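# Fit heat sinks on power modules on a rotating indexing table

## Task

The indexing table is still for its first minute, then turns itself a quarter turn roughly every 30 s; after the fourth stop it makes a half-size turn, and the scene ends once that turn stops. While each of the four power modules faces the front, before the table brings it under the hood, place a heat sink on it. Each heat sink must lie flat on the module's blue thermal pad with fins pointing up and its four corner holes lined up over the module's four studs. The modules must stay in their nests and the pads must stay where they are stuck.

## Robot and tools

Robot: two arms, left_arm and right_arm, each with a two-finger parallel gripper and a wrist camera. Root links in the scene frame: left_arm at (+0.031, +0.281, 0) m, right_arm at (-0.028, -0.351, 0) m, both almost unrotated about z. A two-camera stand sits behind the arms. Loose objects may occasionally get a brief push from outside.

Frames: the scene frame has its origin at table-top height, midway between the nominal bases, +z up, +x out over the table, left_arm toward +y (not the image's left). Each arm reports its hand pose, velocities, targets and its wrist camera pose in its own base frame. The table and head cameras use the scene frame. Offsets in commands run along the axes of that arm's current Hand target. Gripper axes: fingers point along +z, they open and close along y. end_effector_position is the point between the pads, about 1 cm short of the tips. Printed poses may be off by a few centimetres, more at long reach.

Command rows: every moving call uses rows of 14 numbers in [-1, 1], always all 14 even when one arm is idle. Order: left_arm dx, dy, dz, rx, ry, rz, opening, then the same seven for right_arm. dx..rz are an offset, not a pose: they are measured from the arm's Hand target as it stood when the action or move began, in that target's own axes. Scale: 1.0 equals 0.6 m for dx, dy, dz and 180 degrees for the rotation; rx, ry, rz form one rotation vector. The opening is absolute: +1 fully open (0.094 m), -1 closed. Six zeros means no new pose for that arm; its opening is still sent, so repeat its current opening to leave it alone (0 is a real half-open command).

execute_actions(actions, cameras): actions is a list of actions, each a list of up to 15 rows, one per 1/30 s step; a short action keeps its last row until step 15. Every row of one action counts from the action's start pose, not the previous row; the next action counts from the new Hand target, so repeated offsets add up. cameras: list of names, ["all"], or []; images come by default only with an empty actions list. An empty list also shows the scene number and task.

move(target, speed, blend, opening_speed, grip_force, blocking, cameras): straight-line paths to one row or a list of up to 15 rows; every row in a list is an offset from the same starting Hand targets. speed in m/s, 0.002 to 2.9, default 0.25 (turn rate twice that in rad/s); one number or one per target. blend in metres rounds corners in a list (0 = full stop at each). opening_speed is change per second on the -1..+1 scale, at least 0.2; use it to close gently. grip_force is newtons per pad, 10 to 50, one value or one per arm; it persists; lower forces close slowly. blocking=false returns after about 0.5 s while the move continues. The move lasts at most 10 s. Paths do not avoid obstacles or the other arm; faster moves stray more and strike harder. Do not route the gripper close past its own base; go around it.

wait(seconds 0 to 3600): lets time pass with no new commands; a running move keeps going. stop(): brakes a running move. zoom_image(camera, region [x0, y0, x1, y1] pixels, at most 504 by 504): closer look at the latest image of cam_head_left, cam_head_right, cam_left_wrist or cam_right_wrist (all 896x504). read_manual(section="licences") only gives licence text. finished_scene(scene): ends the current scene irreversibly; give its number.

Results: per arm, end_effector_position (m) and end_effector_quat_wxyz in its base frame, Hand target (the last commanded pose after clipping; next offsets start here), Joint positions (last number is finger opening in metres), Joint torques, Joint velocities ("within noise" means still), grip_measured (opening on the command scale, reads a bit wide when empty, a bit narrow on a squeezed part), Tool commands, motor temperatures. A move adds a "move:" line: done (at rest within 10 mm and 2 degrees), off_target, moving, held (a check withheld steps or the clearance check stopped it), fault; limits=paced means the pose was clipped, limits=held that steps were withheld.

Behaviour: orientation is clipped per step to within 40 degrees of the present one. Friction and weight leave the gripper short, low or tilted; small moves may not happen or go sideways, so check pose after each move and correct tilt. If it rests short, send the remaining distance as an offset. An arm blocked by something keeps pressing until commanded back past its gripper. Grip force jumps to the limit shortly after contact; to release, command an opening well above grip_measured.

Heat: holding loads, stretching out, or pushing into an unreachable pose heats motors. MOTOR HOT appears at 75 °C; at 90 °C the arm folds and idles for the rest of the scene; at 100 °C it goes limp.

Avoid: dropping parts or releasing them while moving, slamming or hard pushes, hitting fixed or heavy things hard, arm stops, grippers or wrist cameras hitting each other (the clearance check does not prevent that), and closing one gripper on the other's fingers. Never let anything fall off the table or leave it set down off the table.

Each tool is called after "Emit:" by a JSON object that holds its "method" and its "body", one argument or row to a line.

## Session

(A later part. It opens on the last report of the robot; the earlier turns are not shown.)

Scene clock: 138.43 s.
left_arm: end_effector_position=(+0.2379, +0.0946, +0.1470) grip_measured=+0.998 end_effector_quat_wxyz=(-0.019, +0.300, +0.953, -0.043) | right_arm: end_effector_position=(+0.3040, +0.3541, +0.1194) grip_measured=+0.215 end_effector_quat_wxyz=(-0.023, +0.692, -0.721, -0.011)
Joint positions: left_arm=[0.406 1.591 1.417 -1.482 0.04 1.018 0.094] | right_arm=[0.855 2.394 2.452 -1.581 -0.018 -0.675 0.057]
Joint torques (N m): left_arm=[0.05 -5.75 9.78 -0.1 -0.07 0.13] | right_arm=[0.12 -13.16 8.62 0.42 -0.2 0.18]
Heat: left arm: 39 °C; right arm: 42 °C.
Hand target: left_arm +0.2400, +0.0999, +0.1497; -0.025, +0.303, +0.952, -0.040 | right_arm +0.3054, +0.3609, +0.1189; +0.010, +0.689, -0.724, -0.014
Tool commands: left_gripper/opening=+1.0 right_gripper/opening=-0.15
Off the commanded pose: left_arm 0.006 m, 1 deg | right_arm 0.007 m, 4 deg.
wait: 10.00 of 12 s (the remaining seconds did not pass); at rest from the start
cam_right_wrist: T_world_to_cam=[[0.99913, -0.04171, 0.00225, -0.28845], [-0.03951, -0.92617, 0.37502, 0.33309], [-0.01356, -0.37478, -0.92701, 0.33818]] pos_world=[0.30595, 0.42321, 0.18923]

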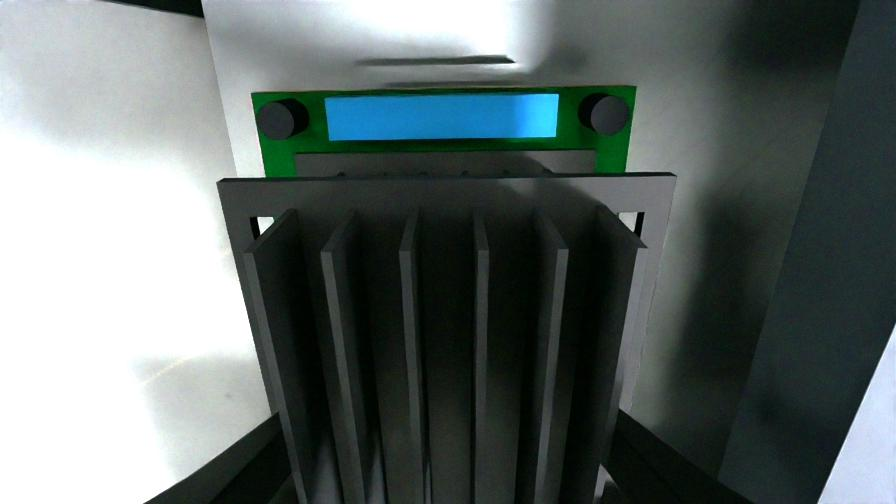

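Emit:
{"method": "wait", "body": {
  "seconds": 4,
  "cameras": ["cam_right_wrist"]
}}

Scene clock: 142.53 s.
left_arm: end_effector_position=(+0.2379, +0.0946, +0.1470) grip_measured=+0.998 end_effector_quat_wxyz=(-0.019, +0.300, +0.953, -0.043) | right_arm: end_effector_position=(+0.3040, +0.3541, +0.1194) grip_measured=+0.215 end_effector_quat_wxyz=(-0.023, +0.692, -0.721, -0.011)
Joint positions: left_arm=[0.406 1.591 1.417 -1.482 0.04 1.018 0.094] | right_arm=[0.855 2.394 2.452 -1.581 -0.018 -0.675 0.057]
Joint torques (N m): left_arm=[0.06 -5.71 9.74 -0.11 -0.06 0.12] | right_arm=[0.12 -13.24 8.65 0.4 -0.2 0.2]
Motor temperatures (°C): left_arm=[26 38 38 26 22 26 28] | right_arm=[26 43 37 27 23 23 25]
Heat: left arm: 38 °C; right arm: 43 °C.
Hand target: left_arm +0.2400, +0.0999, +0.1497; -0.025, +0.303, +0.952, -0.040 | right_arm +0.3054, +0.3609, +0.1189; +0.010, +0.689, -0.724, -0.014
Tool commands: left_gripper/opening=+1.0 right_gripper/opening=-0.15
Off the commanded pose: left_arm 0.006 m, 1 deg | right_arm 0.007 m, 4 deg.
wait: 4.00 s; at rest by 0.07 s
cam_right_wrist: T_world_to_cam=[[0.99913, -0.04171, 0.00225, -0.28845], [-0.03951, -0.92617, 0.37502, 0.33309], [-0.01356, -0.37478, -0.92701, 0.33818]] pos_world=[0.30595, 0.42321, 0.18923]

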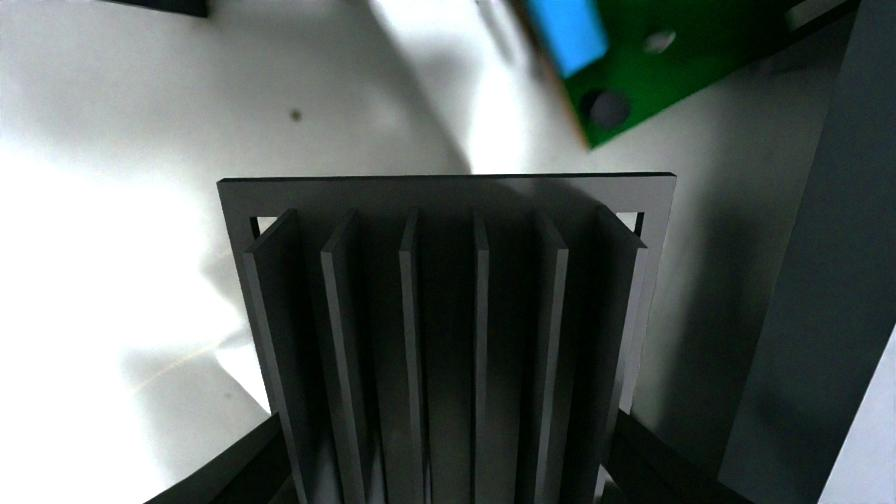

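Rotating now; wait for it to stop.

Emit:
{"method": "wait", "body": {
  "seconds": 1.5,
  "cameras": ["cam_right_wrist"]
}}

Emit:
{"method": "zoom_image", "body": {
  "camera": "cam_right_wrist",
  "region": [200, 60, 450, 260]
}}

Emit:
{"method": "zoom_image", "body": {
  "camera": "cam_right_wrist",
  "region": [450, 60, 700, 260]
}}

Scene clock: 144.23 s.
left_arm: end_effector_position=(+0.2379, +0.0946, +0.1470) grip_measured=+0.998 end_effector_quat_wxyz=(-0.019, +0.300, +0.953, -0.043) | right_arm: end_effector_position=(+0.3040, +0.3541, +0.1194) grip_measured=+0.215 end_effector_quat_wxyz=(-0.023, +0.692, -0.721, -0.011)
Joint positions: left_arm=[0.406 1.591 1.417 -1.482 0.04 1.018 0.094] | right_arm=[0.855 2.394 2.452 -1.581 -0.018 -0.675 0.057]
Joint torques (N m): left_arm=[0.03 -5.72 9.7 -0.1 -0.07 0.11] | right_arm=[0.14 -13.14 8.62 0.39 -0.19 0.18]
Heat: left arm: 38 °C; right arm: 43 °C.
Hand target: left_arm +0.2400, +0.0999, +0.1497; -0.025, +0.303, +0.952, -0.040 | right_arm +0.3054, +0.3609, +0.1189; +0.010, +0.689, -0.724, -0.014
Tool commands: left_gripper/opening=+1.0 right_gripper/opening=-0.15
Off the commanded pose: left_arm 0.006 m, 1 deg | right_arm 0.007 m, 4 deg.
wait: 1.50 s; at rest from the start
cam_right_wrist: T_world_to_cam=[[0.99913, -0.04171, 0.00225, -0.28845], [-0.03951, -0.92617, 0.37502, 0.33309], [-0.01356, -0.37478, -0.92701, 0.33818]] pos_world=[0.30595, 0.42321, 0.18923]

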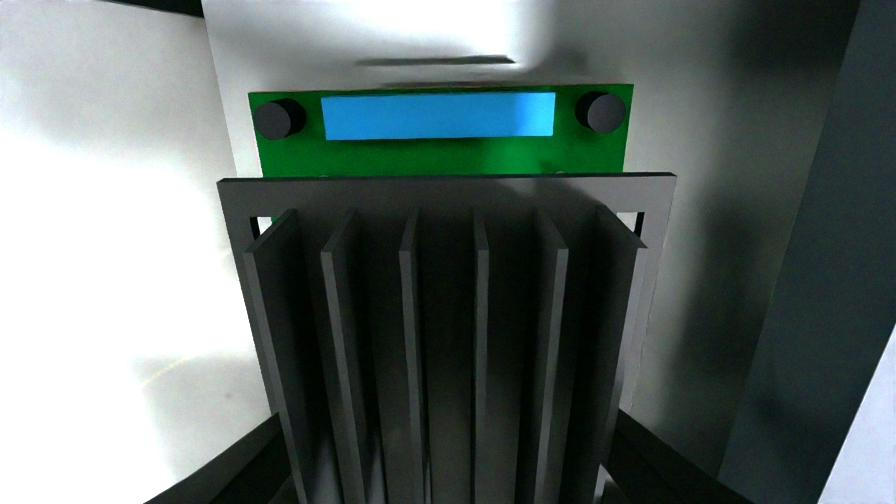

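Scaled by 2.016 from the camera's image (finer frame: 1280x720).

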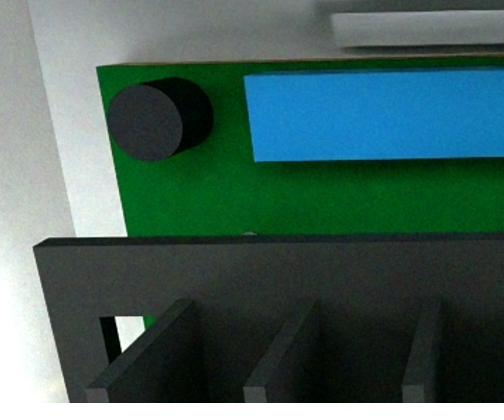

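Scaled by 2.016 from the camera's image (finer frame: 1280x720).

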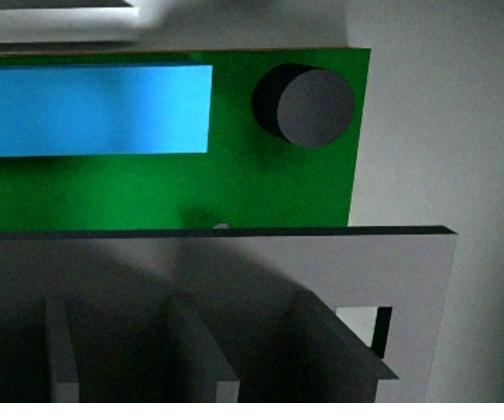

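Emit:
{"method": "move", "body": {
  "target": [0, 0, 0, 0, 0, 0, 1, 0.005, 0.0048, 0.0525, 0, 0, -0.0033, -0.15],
  "speed": 0.12,
  "cameras": ["cam_right_wrist"]
}}

Emit:
{"method": "zoom_image", "body": {
  "camera": "cam_right_wrist",
  "region": [190, 50, 440, 250]
}}

Emit:
{"method": "zoom_image", "body": {
  "camera": "cam_right_wrist",
  "region": [460, 50, 710, 250]
}}

Scene clock: 145.87 s.
left_arm: end_effector_position=(+0.2379, +0.0946, +0.1470) grip_measured=+0.998 end_effector_quat_wxyz=(-0.019, +0.300, +0.953, -0.043) | right_arm: end_effector_position=(+0.3037, +0.3538, +0.0954) grip_measured=+0.215 end_effector_quat_wxyz=(+0.004, +0.692, -0.721, -0.009)
Joint positions: left_arm=[0.406 1.591 1.417 -1.482 0.04 1.018 0.094] | right_arm=[0.855 2.448 2.452 -1.581 -0.018 -0.675 0.057]
Joint torques (N m): left_arm=[0.05 -5.78 9.74 -0.11 -0.06 0.13] | right_arm=[0.43 -13.5 6.3 0.34 -0.21 0.07]
Heat: left arm: 38 °C; right arm: 43 °C.
Hand target: left_arm +0.2400, +0.0999, +0.1497; -0.025, +0.303, +0.952, -0.040 | right_arm +0.3013, +0.3583, +0.0877; +0.010, +0.693, -0.721, -0.014
Off the commanded pose: left_arm 0.006 m, 1 deg | right_arm 0.009 m, 1 deg.
move: done
cam_right_wrist: T_world_to_cam=[[0.99861, -0.0422, -0.03158, -0.28465], [-0.0254, -0.91026, 0.41326, 0.32834], [-0.04619, -0.41188, -0.91007, 0.33716]] pos_world=[0.30817, 0.42573, 0.16216]

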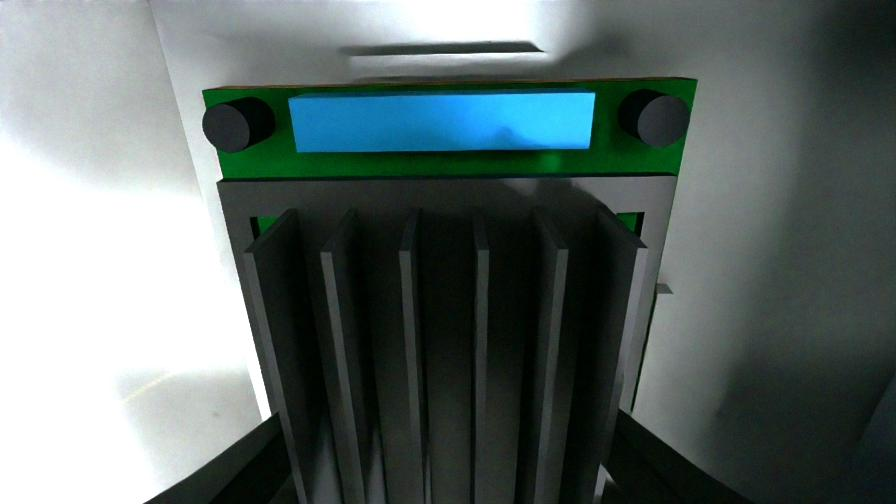

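Scaled by 2.016 from the camera's image (finer frame: 1280x720).

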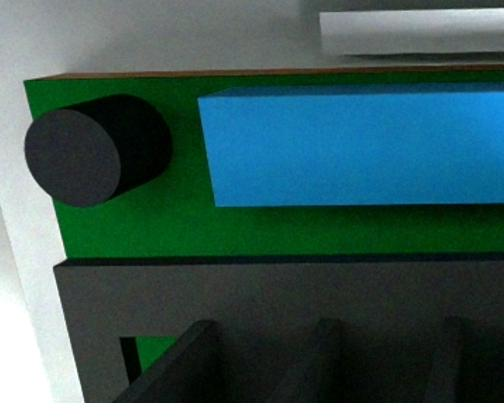

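Scaled by 2.016 from the camera's image (finer frame: 1280x720).

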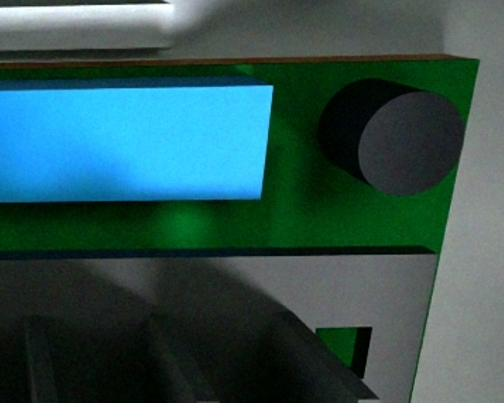

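Emit:
{"method": "move", "body": {
  "target": [0, 0, 0, 0, 0, 0, 1, 0.0032, -0.0045, 0.0123, 0, 0, 0, -0.15],
  "speed": 0.1,
  "cameras": ["cam_right_wrist"]
}}

Emit:
{"method": "zoom_image", "body": {
  "camera": "cam_right_wrist",
  "region": [235, 195, 305, 255]
}}

Emit:
{"method": "zoom_image", "body": {
  "camera": "cam_right_wrist",
  "region": [595, 195, 665, 255]
}}

Scene clock: 147.10 s.
left_arm: end_effector_position=(+0.2379, +0.0946, +0.1470) grip_measured=+0.998 end_effector_quat_wxyz=(-0.019, +0.300, +0.953, -0.043) | right_arm: end_effector_position=(+0.3043, +0.3546, +0.0876) grip_measured=+0.215 end_effector_quat_wxyz=(+0.005, +0.692, -0.721, -0.009)
Joint positions: left_arm=[0.406 1.591 1.417 -1.482 0.04 1.018 0.094] | right_arm=[0.855 2.448 2.42 -1.552 -0.019 -0.675 0.057]
Joint torques (N m): left_arm=[0.09 -5.71 9.78 -0.1 -0.07 0.12] | right_arm=[-0.01 -14.67 4.88 0.43 -0.2 0.03]
Heat: left arm: 38 °C; right arm: 43 °C.
Hand target: left_arm +0.2400, +0.0999, +0.1497; -0.025, +0.303, +0.952, -0.040 | right_arm +0.3037, +0.3563, +0.0803; +0.010, +0.693, -0.721, -0.014
Off the commanded pose: left_arm 0.006 m, 1 deg | right_arm 0.008 m, 1 deg.
move: done
cam_right_wrist: T_world_to_cam=[[0.99852, -0.04232, -0.03408, -0.2851], [-0.02437, -0.90931, 0.4154, 0.33139], [-0.04857, -0.41395, -0.909, 0.33184]] pos_world=[0.30887, 0.42663, 0.15427]

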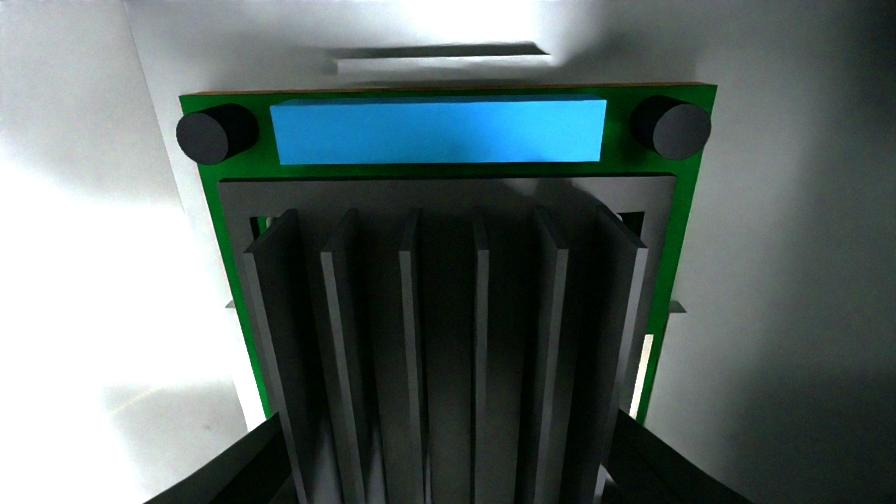

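Scaled by 7.200 from the camera's image (finer frame: 1280x720).

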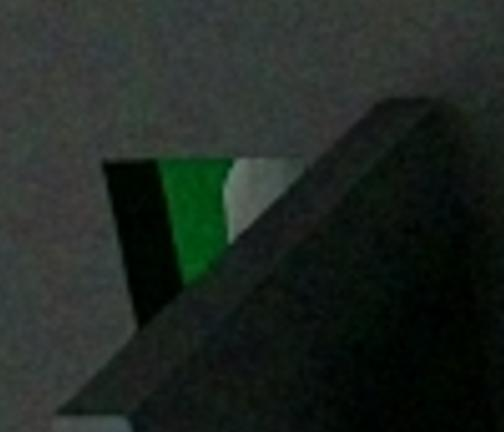

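Scaled by 7.200 from the camera's image (finer frame: 1280x720).

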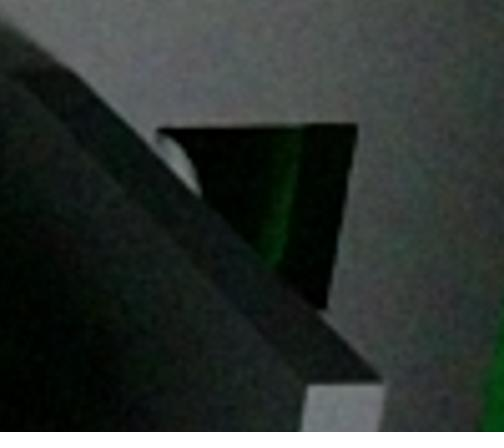

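Emit:
{"method": "move", "body": {
  "target": [0, 0, 0, 0, 0, 0, 1, 0, 0.002, 0.0083, 0, 0, 0, -0.15],
  "speed": 0.1,
  "cameras": ["cam_right_wrist"]
}}

Emit:
{"method": "zoom_image", "body": {
  "camera": "cam_right_wrist",
  "region": [235, 195, 305, 255]
}}

Emit:
{"method": "zoom_image", "body": {
  "camera": "cam_right_wrist",
  "region": [595, 195, 665, 255]
}}

Scene clock: 148.17 s.
left_arm: end_effector_position=(+0.2379, +0.0946, +0.1470) grip_measured=+0.998 end_effector_quat_wxyz=(-0.019, +0.300, +0.953, -0.043) | right_arm: end_effector_position=(+0.3031, +0.3540, +0.0803) grip_measured=+0.215 end_effector_quat_wxyz=(+0.011, +0.692, -0.721, -0.010)
Joint positions: left_arm=[0.406 1.591 1.417 -1.482 0.04 1.018 0.094] | right_arm=[0.855 2.448 2.39 -1.534 -0.022 -0.675 0.057]
Joint torques (N m): left_arm=[0.08 -5.75 9.77 -0.1 -0.07 0.12] | right_arm=[-0.08 -15.76 3.85 0.48 -0.16 0.03]
Heat: left arm: 38 °C; right arm: 43 °C.
Hand target: left_arm +0.2400, +0.0999, +0.1497; -0.025, +0.303, +0.952, -0.040 | right_arm +0.3024, +0.3564, +0.0753; +0.010, +0.693, -0.721, -0.014
Off the commanded pose: left_arm 0.006 m, 1 deg | right_arm 0.006 m, 1 deg.
move: done
cam_right_wrist: T_world_to_cam=[[0.99815, -0.04255, -0.04333, -0.28321], [-0.02036, -0.90666, 0.42137, 0.33119], [-0.05722, -0.41971, -0.90585, 0.32931]] pos_world=[0.30828, 0.42644, 0.14648]

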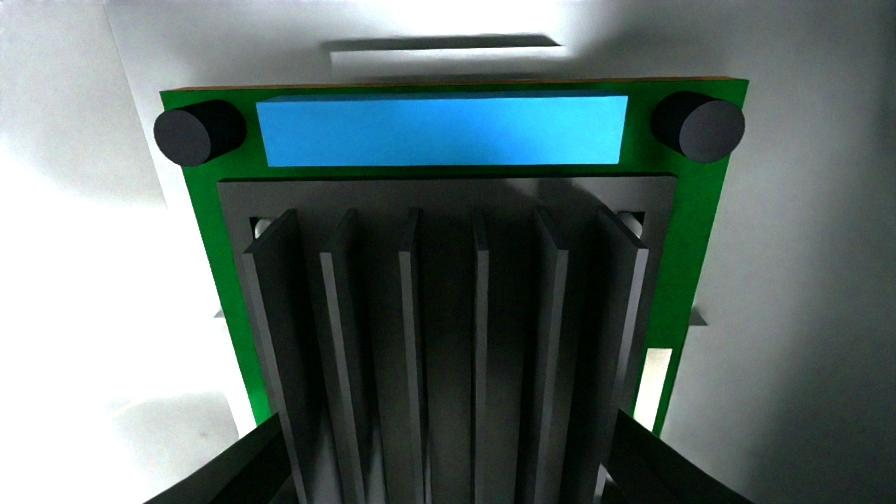

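Scaled by 7.200 from the camera's image (finer frame: 1280x720).

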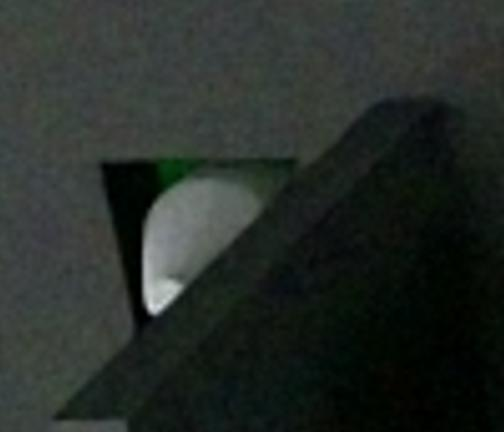

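Scaled by 7.200 from the camera's image (finer frame: 1280x720).

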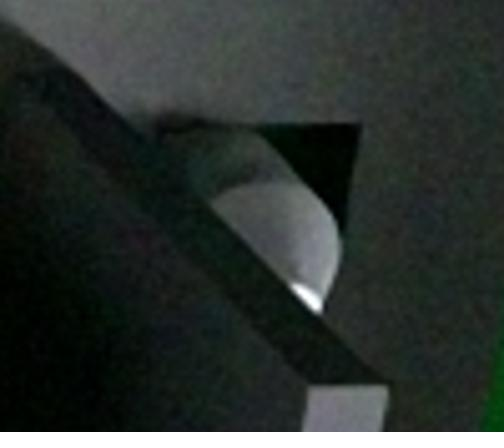

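Emit:
{"method": "move", "body": {
  "target": [
    [0, 0, 0, 0, 0, 0, 1, 0, 0, 0.0075, 0, 0, 0, -0.15],
    [0, 0, 0, 0, 0, 0, 1, 0, 0, 0.0075, 0, 0, 0, 0.55]
  ],
  "speed": 0.1,
  "cameras": ["cam_right_wrist", "cam_head_left"]
}}

Emit:
{"method": "zoom_image", "body": {
  "camera": "cam_right_wrist",
  "region": [200, 130, 700, 430]
}}

Scene clock: 149.60 s.
left_arm: end_effector_position=(+0.2379, +0.0946, +0.1470) grip_measured=+0.998 end_effector_quat_wxyz=(-0.019, +0.300, +0.953, -0.043) | right_arm: end_effector_position=(+0.3032, +0.3547, +0.0773) grip_measured=+0.546 end_effector_quat_wxyz=(+0.009, +0.692, -0.721, -0.011)
Joint positions: left_arm=[0.406 1.591 1.417 -1.482 0.04 1.018 0.094] | right_arm=[0.855 2.439 2.363 -1.51 -0.024 -0.675 0.073]
Joint torques (N m): left_arm=[0.09 -5.67 9.69 -0.1 -0.07 0.13] | right_arm=[0.09 -15.46 3.79 0.48 -0.12 0.04]
Heat: left arm: 38 °C; right arm: 43 °C.
Hand target: left_arm +0.2400, +0.0999, +0.1497; -0.025, +0.303, +0.952, -0.040 | right_arm +0.3022, +0.3564, +0.0707; +0.010, +0.693, -0.721, -0.014
Off the commanded pose: left_arm 0.006 m, 1 deg | right_arm 0.007 m, 0 deg.
move: done
cam_right_wrist: T_world_to_cam=[[0.99822, -0.0424, -0.042, -0.28359], [-0.02108, -0.90886, 0.41658, 0.33449], [-0.05583, -0.41495, -0.90813, 0.32498]] pos_world=[0.30828, 0.42684, 0.14388]
Images, in order (width x height): cam_head_left 896x504, cam_right_wrist 896x504.

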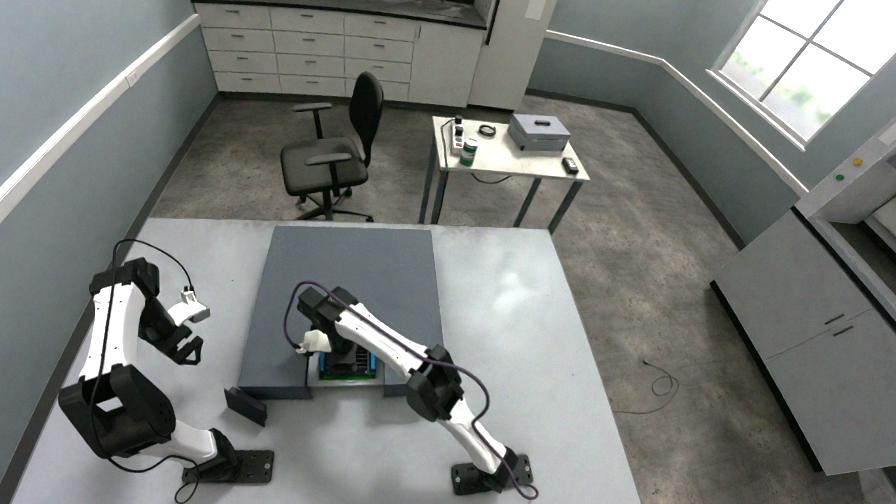

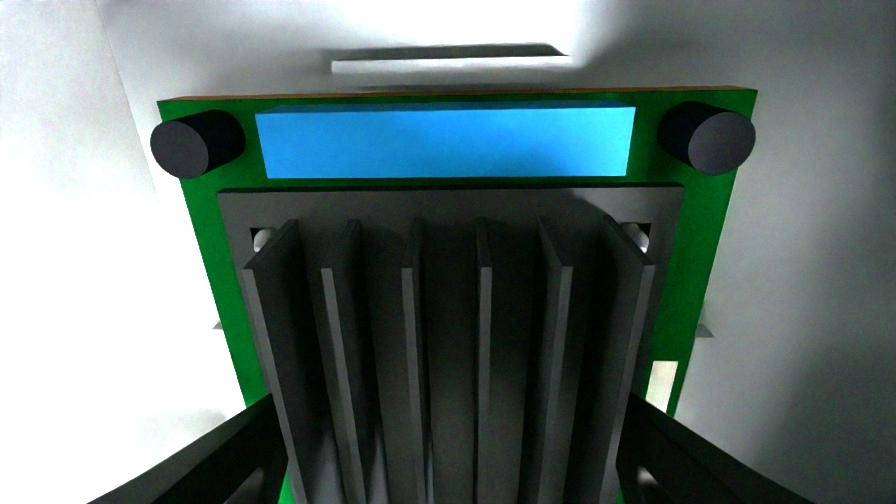

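Scaled by 1.008 from the camera's image (finer frame: 1280x720).

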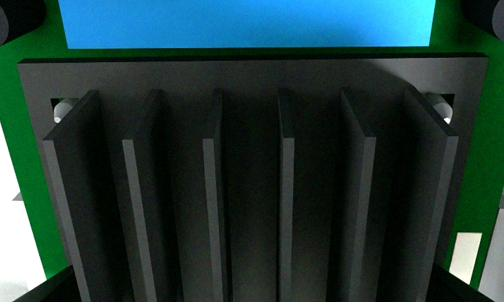

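Emit:
{"method": "zoom_image", "body": {
  "camera": "cam_right_wrist",
  "region": [140, 70, 390, 270]
}}

Emit:
{"method": "zoom_image", "body": {
  "camera": "cam_right_wrist",
  "region": [530, 70, 780, 270]
}}

Scaled by 2.016 from the camera's image (finer frame: 1280x720).

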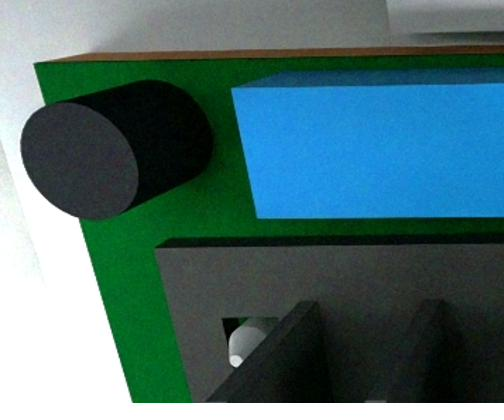

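Scaled by 2.016 from the camera's image (finer frame: 1280x720).

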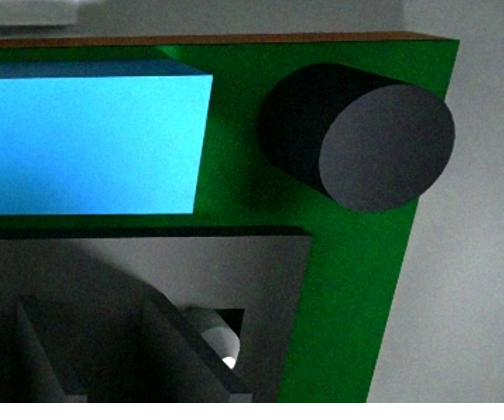

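Emit:
{"method": "move", "body": {
  "target": [
    [0, 0, 0, 0, 0, 0, 1, 0, 0, 0, 0, 0, 0, 1],
    [0, 0, 0, 0, 0, 0, 1, -0.0005, 0.0033, -0.0998, 0, 0, 0, 1]
  ],
  "speed": 0.2,
  "cameras": ["cam_right_wrist"]
}}

Emit:
{"method": "zoom_image", "body": {
  "camera": "cam_right_wrist",
  "region": [200, 60, 700, 460]
}}

Scene clock: 152.83 s.
left_arm: end_effector_position=(+0.2379, +0.0946, +0.1470) grip_measured=+0.998 end_effector_quat_wxyz=(-0.019, +0.300, +0.953, -0.043) | right_arm: end_effector_position=(+0.3012, +0.3538, +0.1064) grip_measured=+0.997 end_effector_quat_wxyz=(-0.007, +0.693, -0.721, -0.015)
Joint positions: left_arm=[0.406 1.591 1.417 -1.482 0.04 1.018 0.094] | right_arm=[0.855 2.41 2.428 -1.571 -0.028 -0.675 0.094]
Joint torques (N m): left_arm=[0.1 -5.7 9.77 -0.1 -0.08 0.12] | right_arm=[-0.05 -19.23 8.05 0.27 -0.11 0.04]
Heat: left arm: 38 °C; right arm: 44 °C.
Hand target: left_arm +0.2400, +0.0999, +0.1497; -0.025, +0.303, +0.952, -0.040 | right_arm +0.3023, +0.3564, +0.1306; +0.010, +0.693, -0.721, -0.014
Off the commanded pose: left_arm 0.006 m, 1 deg | right_arm 0.024 m, 2 deg.
joint sent to its limit (right arm) — joint 4 (wrist pitch), lower limit. The joint targets are off in orientation, not in position.
move: off_target (right_arm)
cam_right_wrist: T_world_to_cam=[[0.99884, -0.04116, -0.02479, -0.28292], [-0.02819, -0.91978, 0.39143, 0.33015], [-0.03892, -0.39028, -0.91987, 0.33821]] pos_world=[0.30506, 0.42402, 0.17486]

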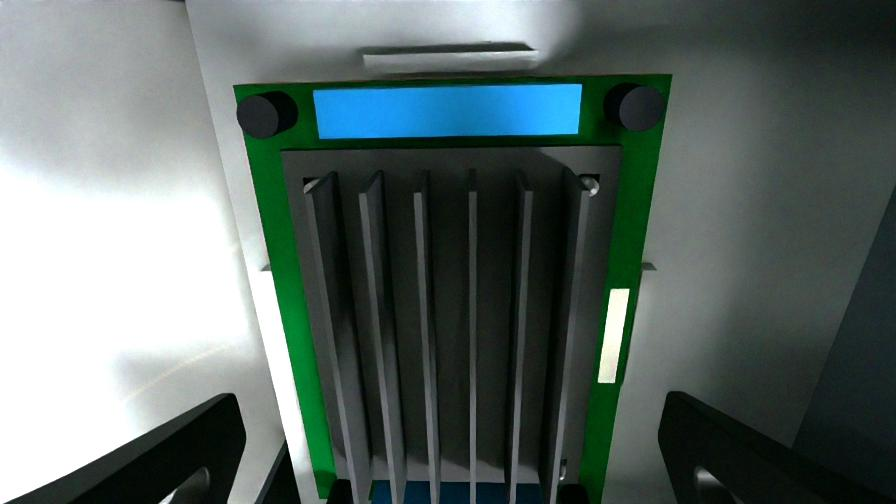

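Scaled by 1.008 from the camera's image (finer frame: 1280x720).

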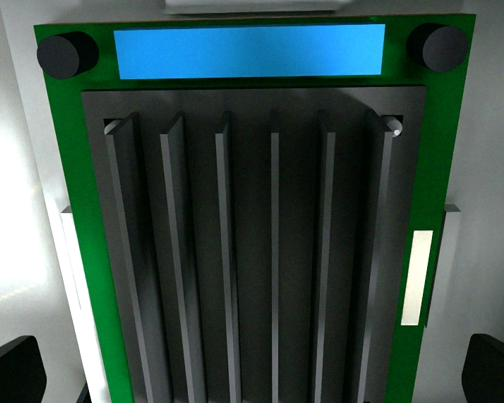

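Emit:
{"method": "zoom_image", "body": {
  "camera": "cam_right_wrist",
  "region": [300, 380, 650, 504]
}}

Emit:
{"method": "zoom_image", "body": {
  "camera": "cam_right_wrist",
  "region": [260, 120, 640, 260]
}}

Scaled by 1.440 from the camera's image (finer frame: 1280x720).

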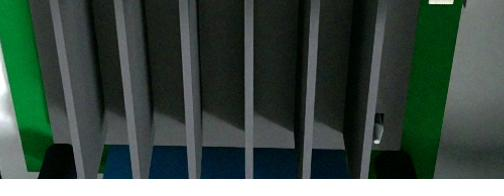

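Scaled by 1.326 from the camera's image (finer frame: 1280x720).

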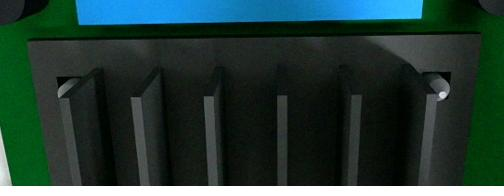

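Emit:
{"method": "move", "body": {
  "target": [
    [0, 0, 0, 0, 0, 0, 1, 0.0165, 0.0005, -0.0335, 0, 0, 0, 1],
    [0, 0, 0, 0, 0, 0, 1, 0.4243, -0.0612, -0.0542, 0, 0, 0, 1]
  ],
  "speed": 0.3,
  "blend": [0.02, 0],
  "cameras": ["cam_head_left"]
}}

Emit:
{"method": "zoom_image", "body": {
  "camera": "cam_head_left",
  "region": [220, 310, 470, 450]
}}

Scene clock: 156.33 s.
left_arm: end_effector_position=(+0.2379, +0.0946, +0.1470) grip_measured=+0.998 end_effector_quat_wxyz=(-0.019, +0.300, +0.953, -0.043) | right_arm: end_effector_position=(+0.3313, +0.1023, +0.1532) grip_measured=+0.997 end_effector_quat_wxyz=(+0.024, +0.691, -0.723, -0.019)
Joint positions: left_arm=[0.406 1.591 1.417 -1.482 0.04 1.018 0.094] | right_arm=[0.293 1.93 1.849 -1.55 -0.012 -1.232 0.094]
Joint torques (N m): left_arm=[0.08 -5.71 9.74 -0.12 -0.06 0.12] | right_arm=[-0.49 -14.48 4.53 0.26 -0.13 -0.09]
Heat: left arm: 38 °C; right arm: 45 °C.
Hand target: left_arm +0.2400, +0.0999, +0.1497; -0.025, +0.303, +0.952, -0.040 | right_arm +0.3301, +0.1002, +0.1604; +0.010, +0.693, -0.721, -0.014
Off the commanded pose: left_arm 0.006 m, 1 deg | right_arm 0.008 m, 2 deg.
move: done

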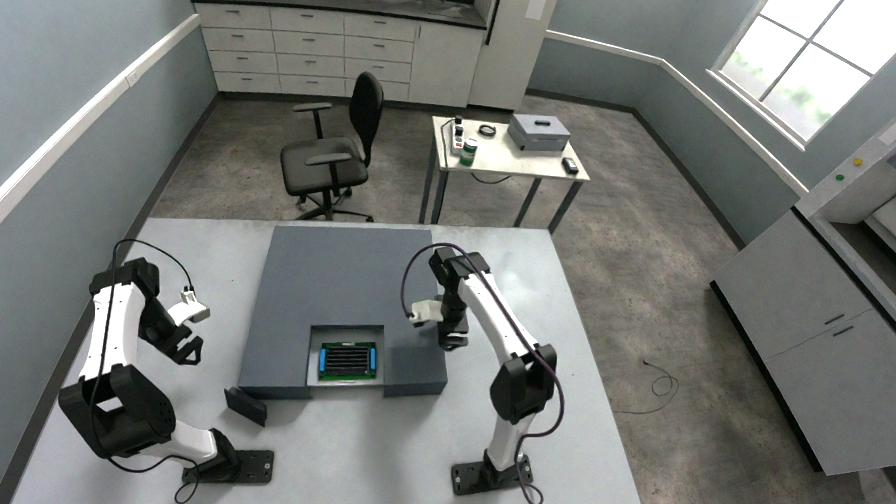

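Scaled by 2.016 from the camera's image (finer frame: 1280x720).

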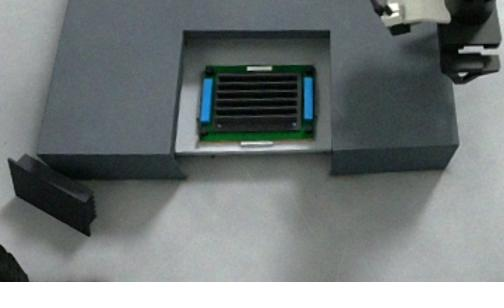

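Emit:
{"method": "wait", "body": {
  "seconds": 10,
  "cameras": ["cam_head_left"]
}}

Scene clock: 167.50 s.
left_arm: end_effector_position=(+0.2379, +0.0946, +0.1470) grip_measured=+0.998 end_effector_quat_wxyz=(-0.019, +0.300, +0.953, -0.043) | right_arm: end_effector_position=(+0.3314, +0.1024, +0.1531) grip_measured=+0.997 end_effector_quat_wxyz=(+0.024, +0.691, -0.722, -0.019)
Joint positions: left_arm=[0.406 1.591 1.417 -1.482 0.04 1.018 0.094] | right_arm=[0.293 1.93 1.849 -1.55 -0.012 -1.233 0.094]
Joint torques (N m): left_arm=[0.12 -5.71 9.78 -0.1 -0.08 0.12] | right_arm=[-0.46 -14.46 4.45 0.26 -0.13 -0.1]
Heat: left arm: 38 °C; right arm: 44 °C.
Hand target: left_arm +0.2400, +0.0999, +0.1497; -0.025, +0.303, +0.952, -0.040 | right_arm +0.3301, +0.1003, +0.1604; +0.010, +0.693, -0.721, -0.014
Tool commands: left_gripper/opening=+1.0 right_gripper/opening=+1.0
Off the commanded pose: left_arm 0.006 m, 1 deg | right_arm 0.008 m, 2 deg.
wait: 10.00 s; at rest from the start

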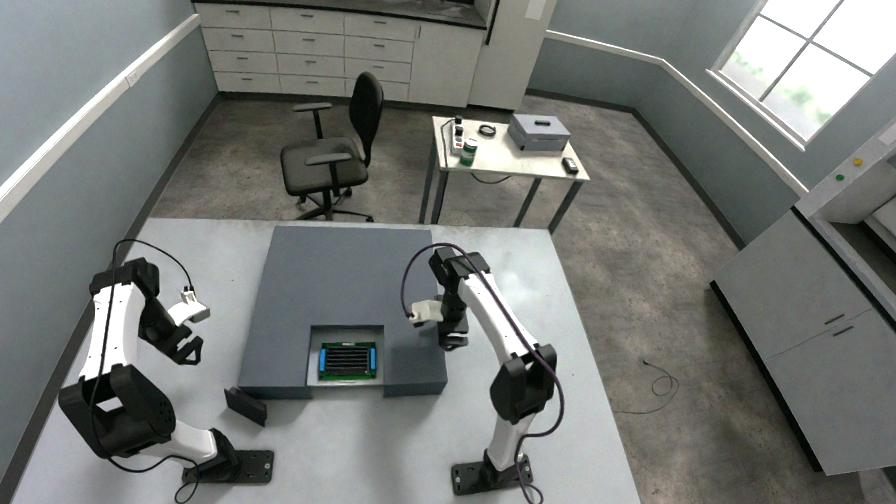

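Emit:
{"method": "wait", "body": {
  "seconds": 10,
  "cameras": ["cam_head_left"]
}}

Emit:
{"method": "zoom_image", "body": {
  "camera": "cam_head_left",
  "region": [270, 300, 430, 410]
}}

Scene clock: 176.70 s.
left_arm: end_effector_position=(+0.2379, +0.0946, +0.1470) grip_measured=+0.998 end_effector_quat_wxyz=(-0.019, +0.300, +0.953, -0.043) | right_arm: end_effector_position=(+0.3314, +0.1024, +0.1531) grip_measured=+0.997 end_effector_quat_wxyz=(+0.024, +0.691, -0.722, -0.019)
Joint positions: left_arm=[0.406 1.591 1.417 -1.482 0.04 1.018 0.094] | right_arm=[0.293 1.93 1.849 -1.55 -0.012 -1.233 0.094]
Joint torques (N m): no reading
wait: 8.93 of 10 s (the scene ended); at rest from the start
The task's run has ended: the event that ends the task has happened. This ends this scene only. If you have not yet called finished_scene for this scene, call it to go on to the next scene.

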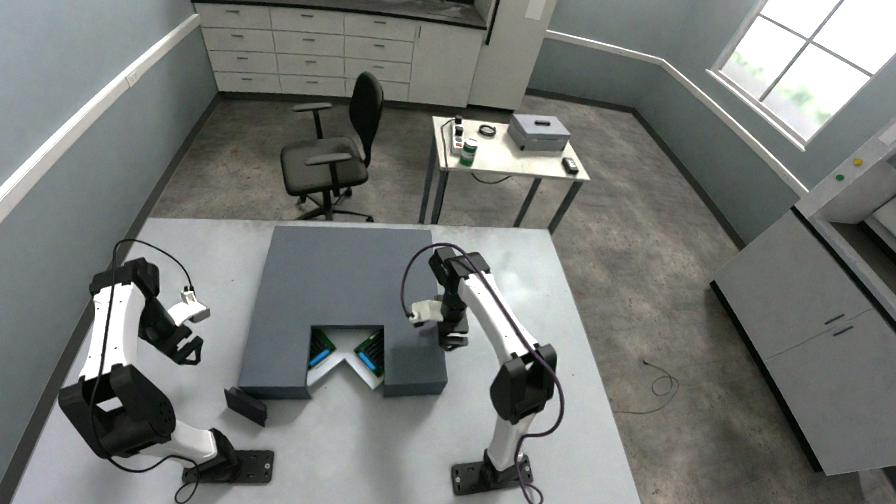

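This scene is finished. If you have not yet called finished_scene for this scene, call it to go on to the next scene.

Emit:
{"method": "finished_scene", "body": {
  "scene": 1
}}

The scene is finished: the task was done.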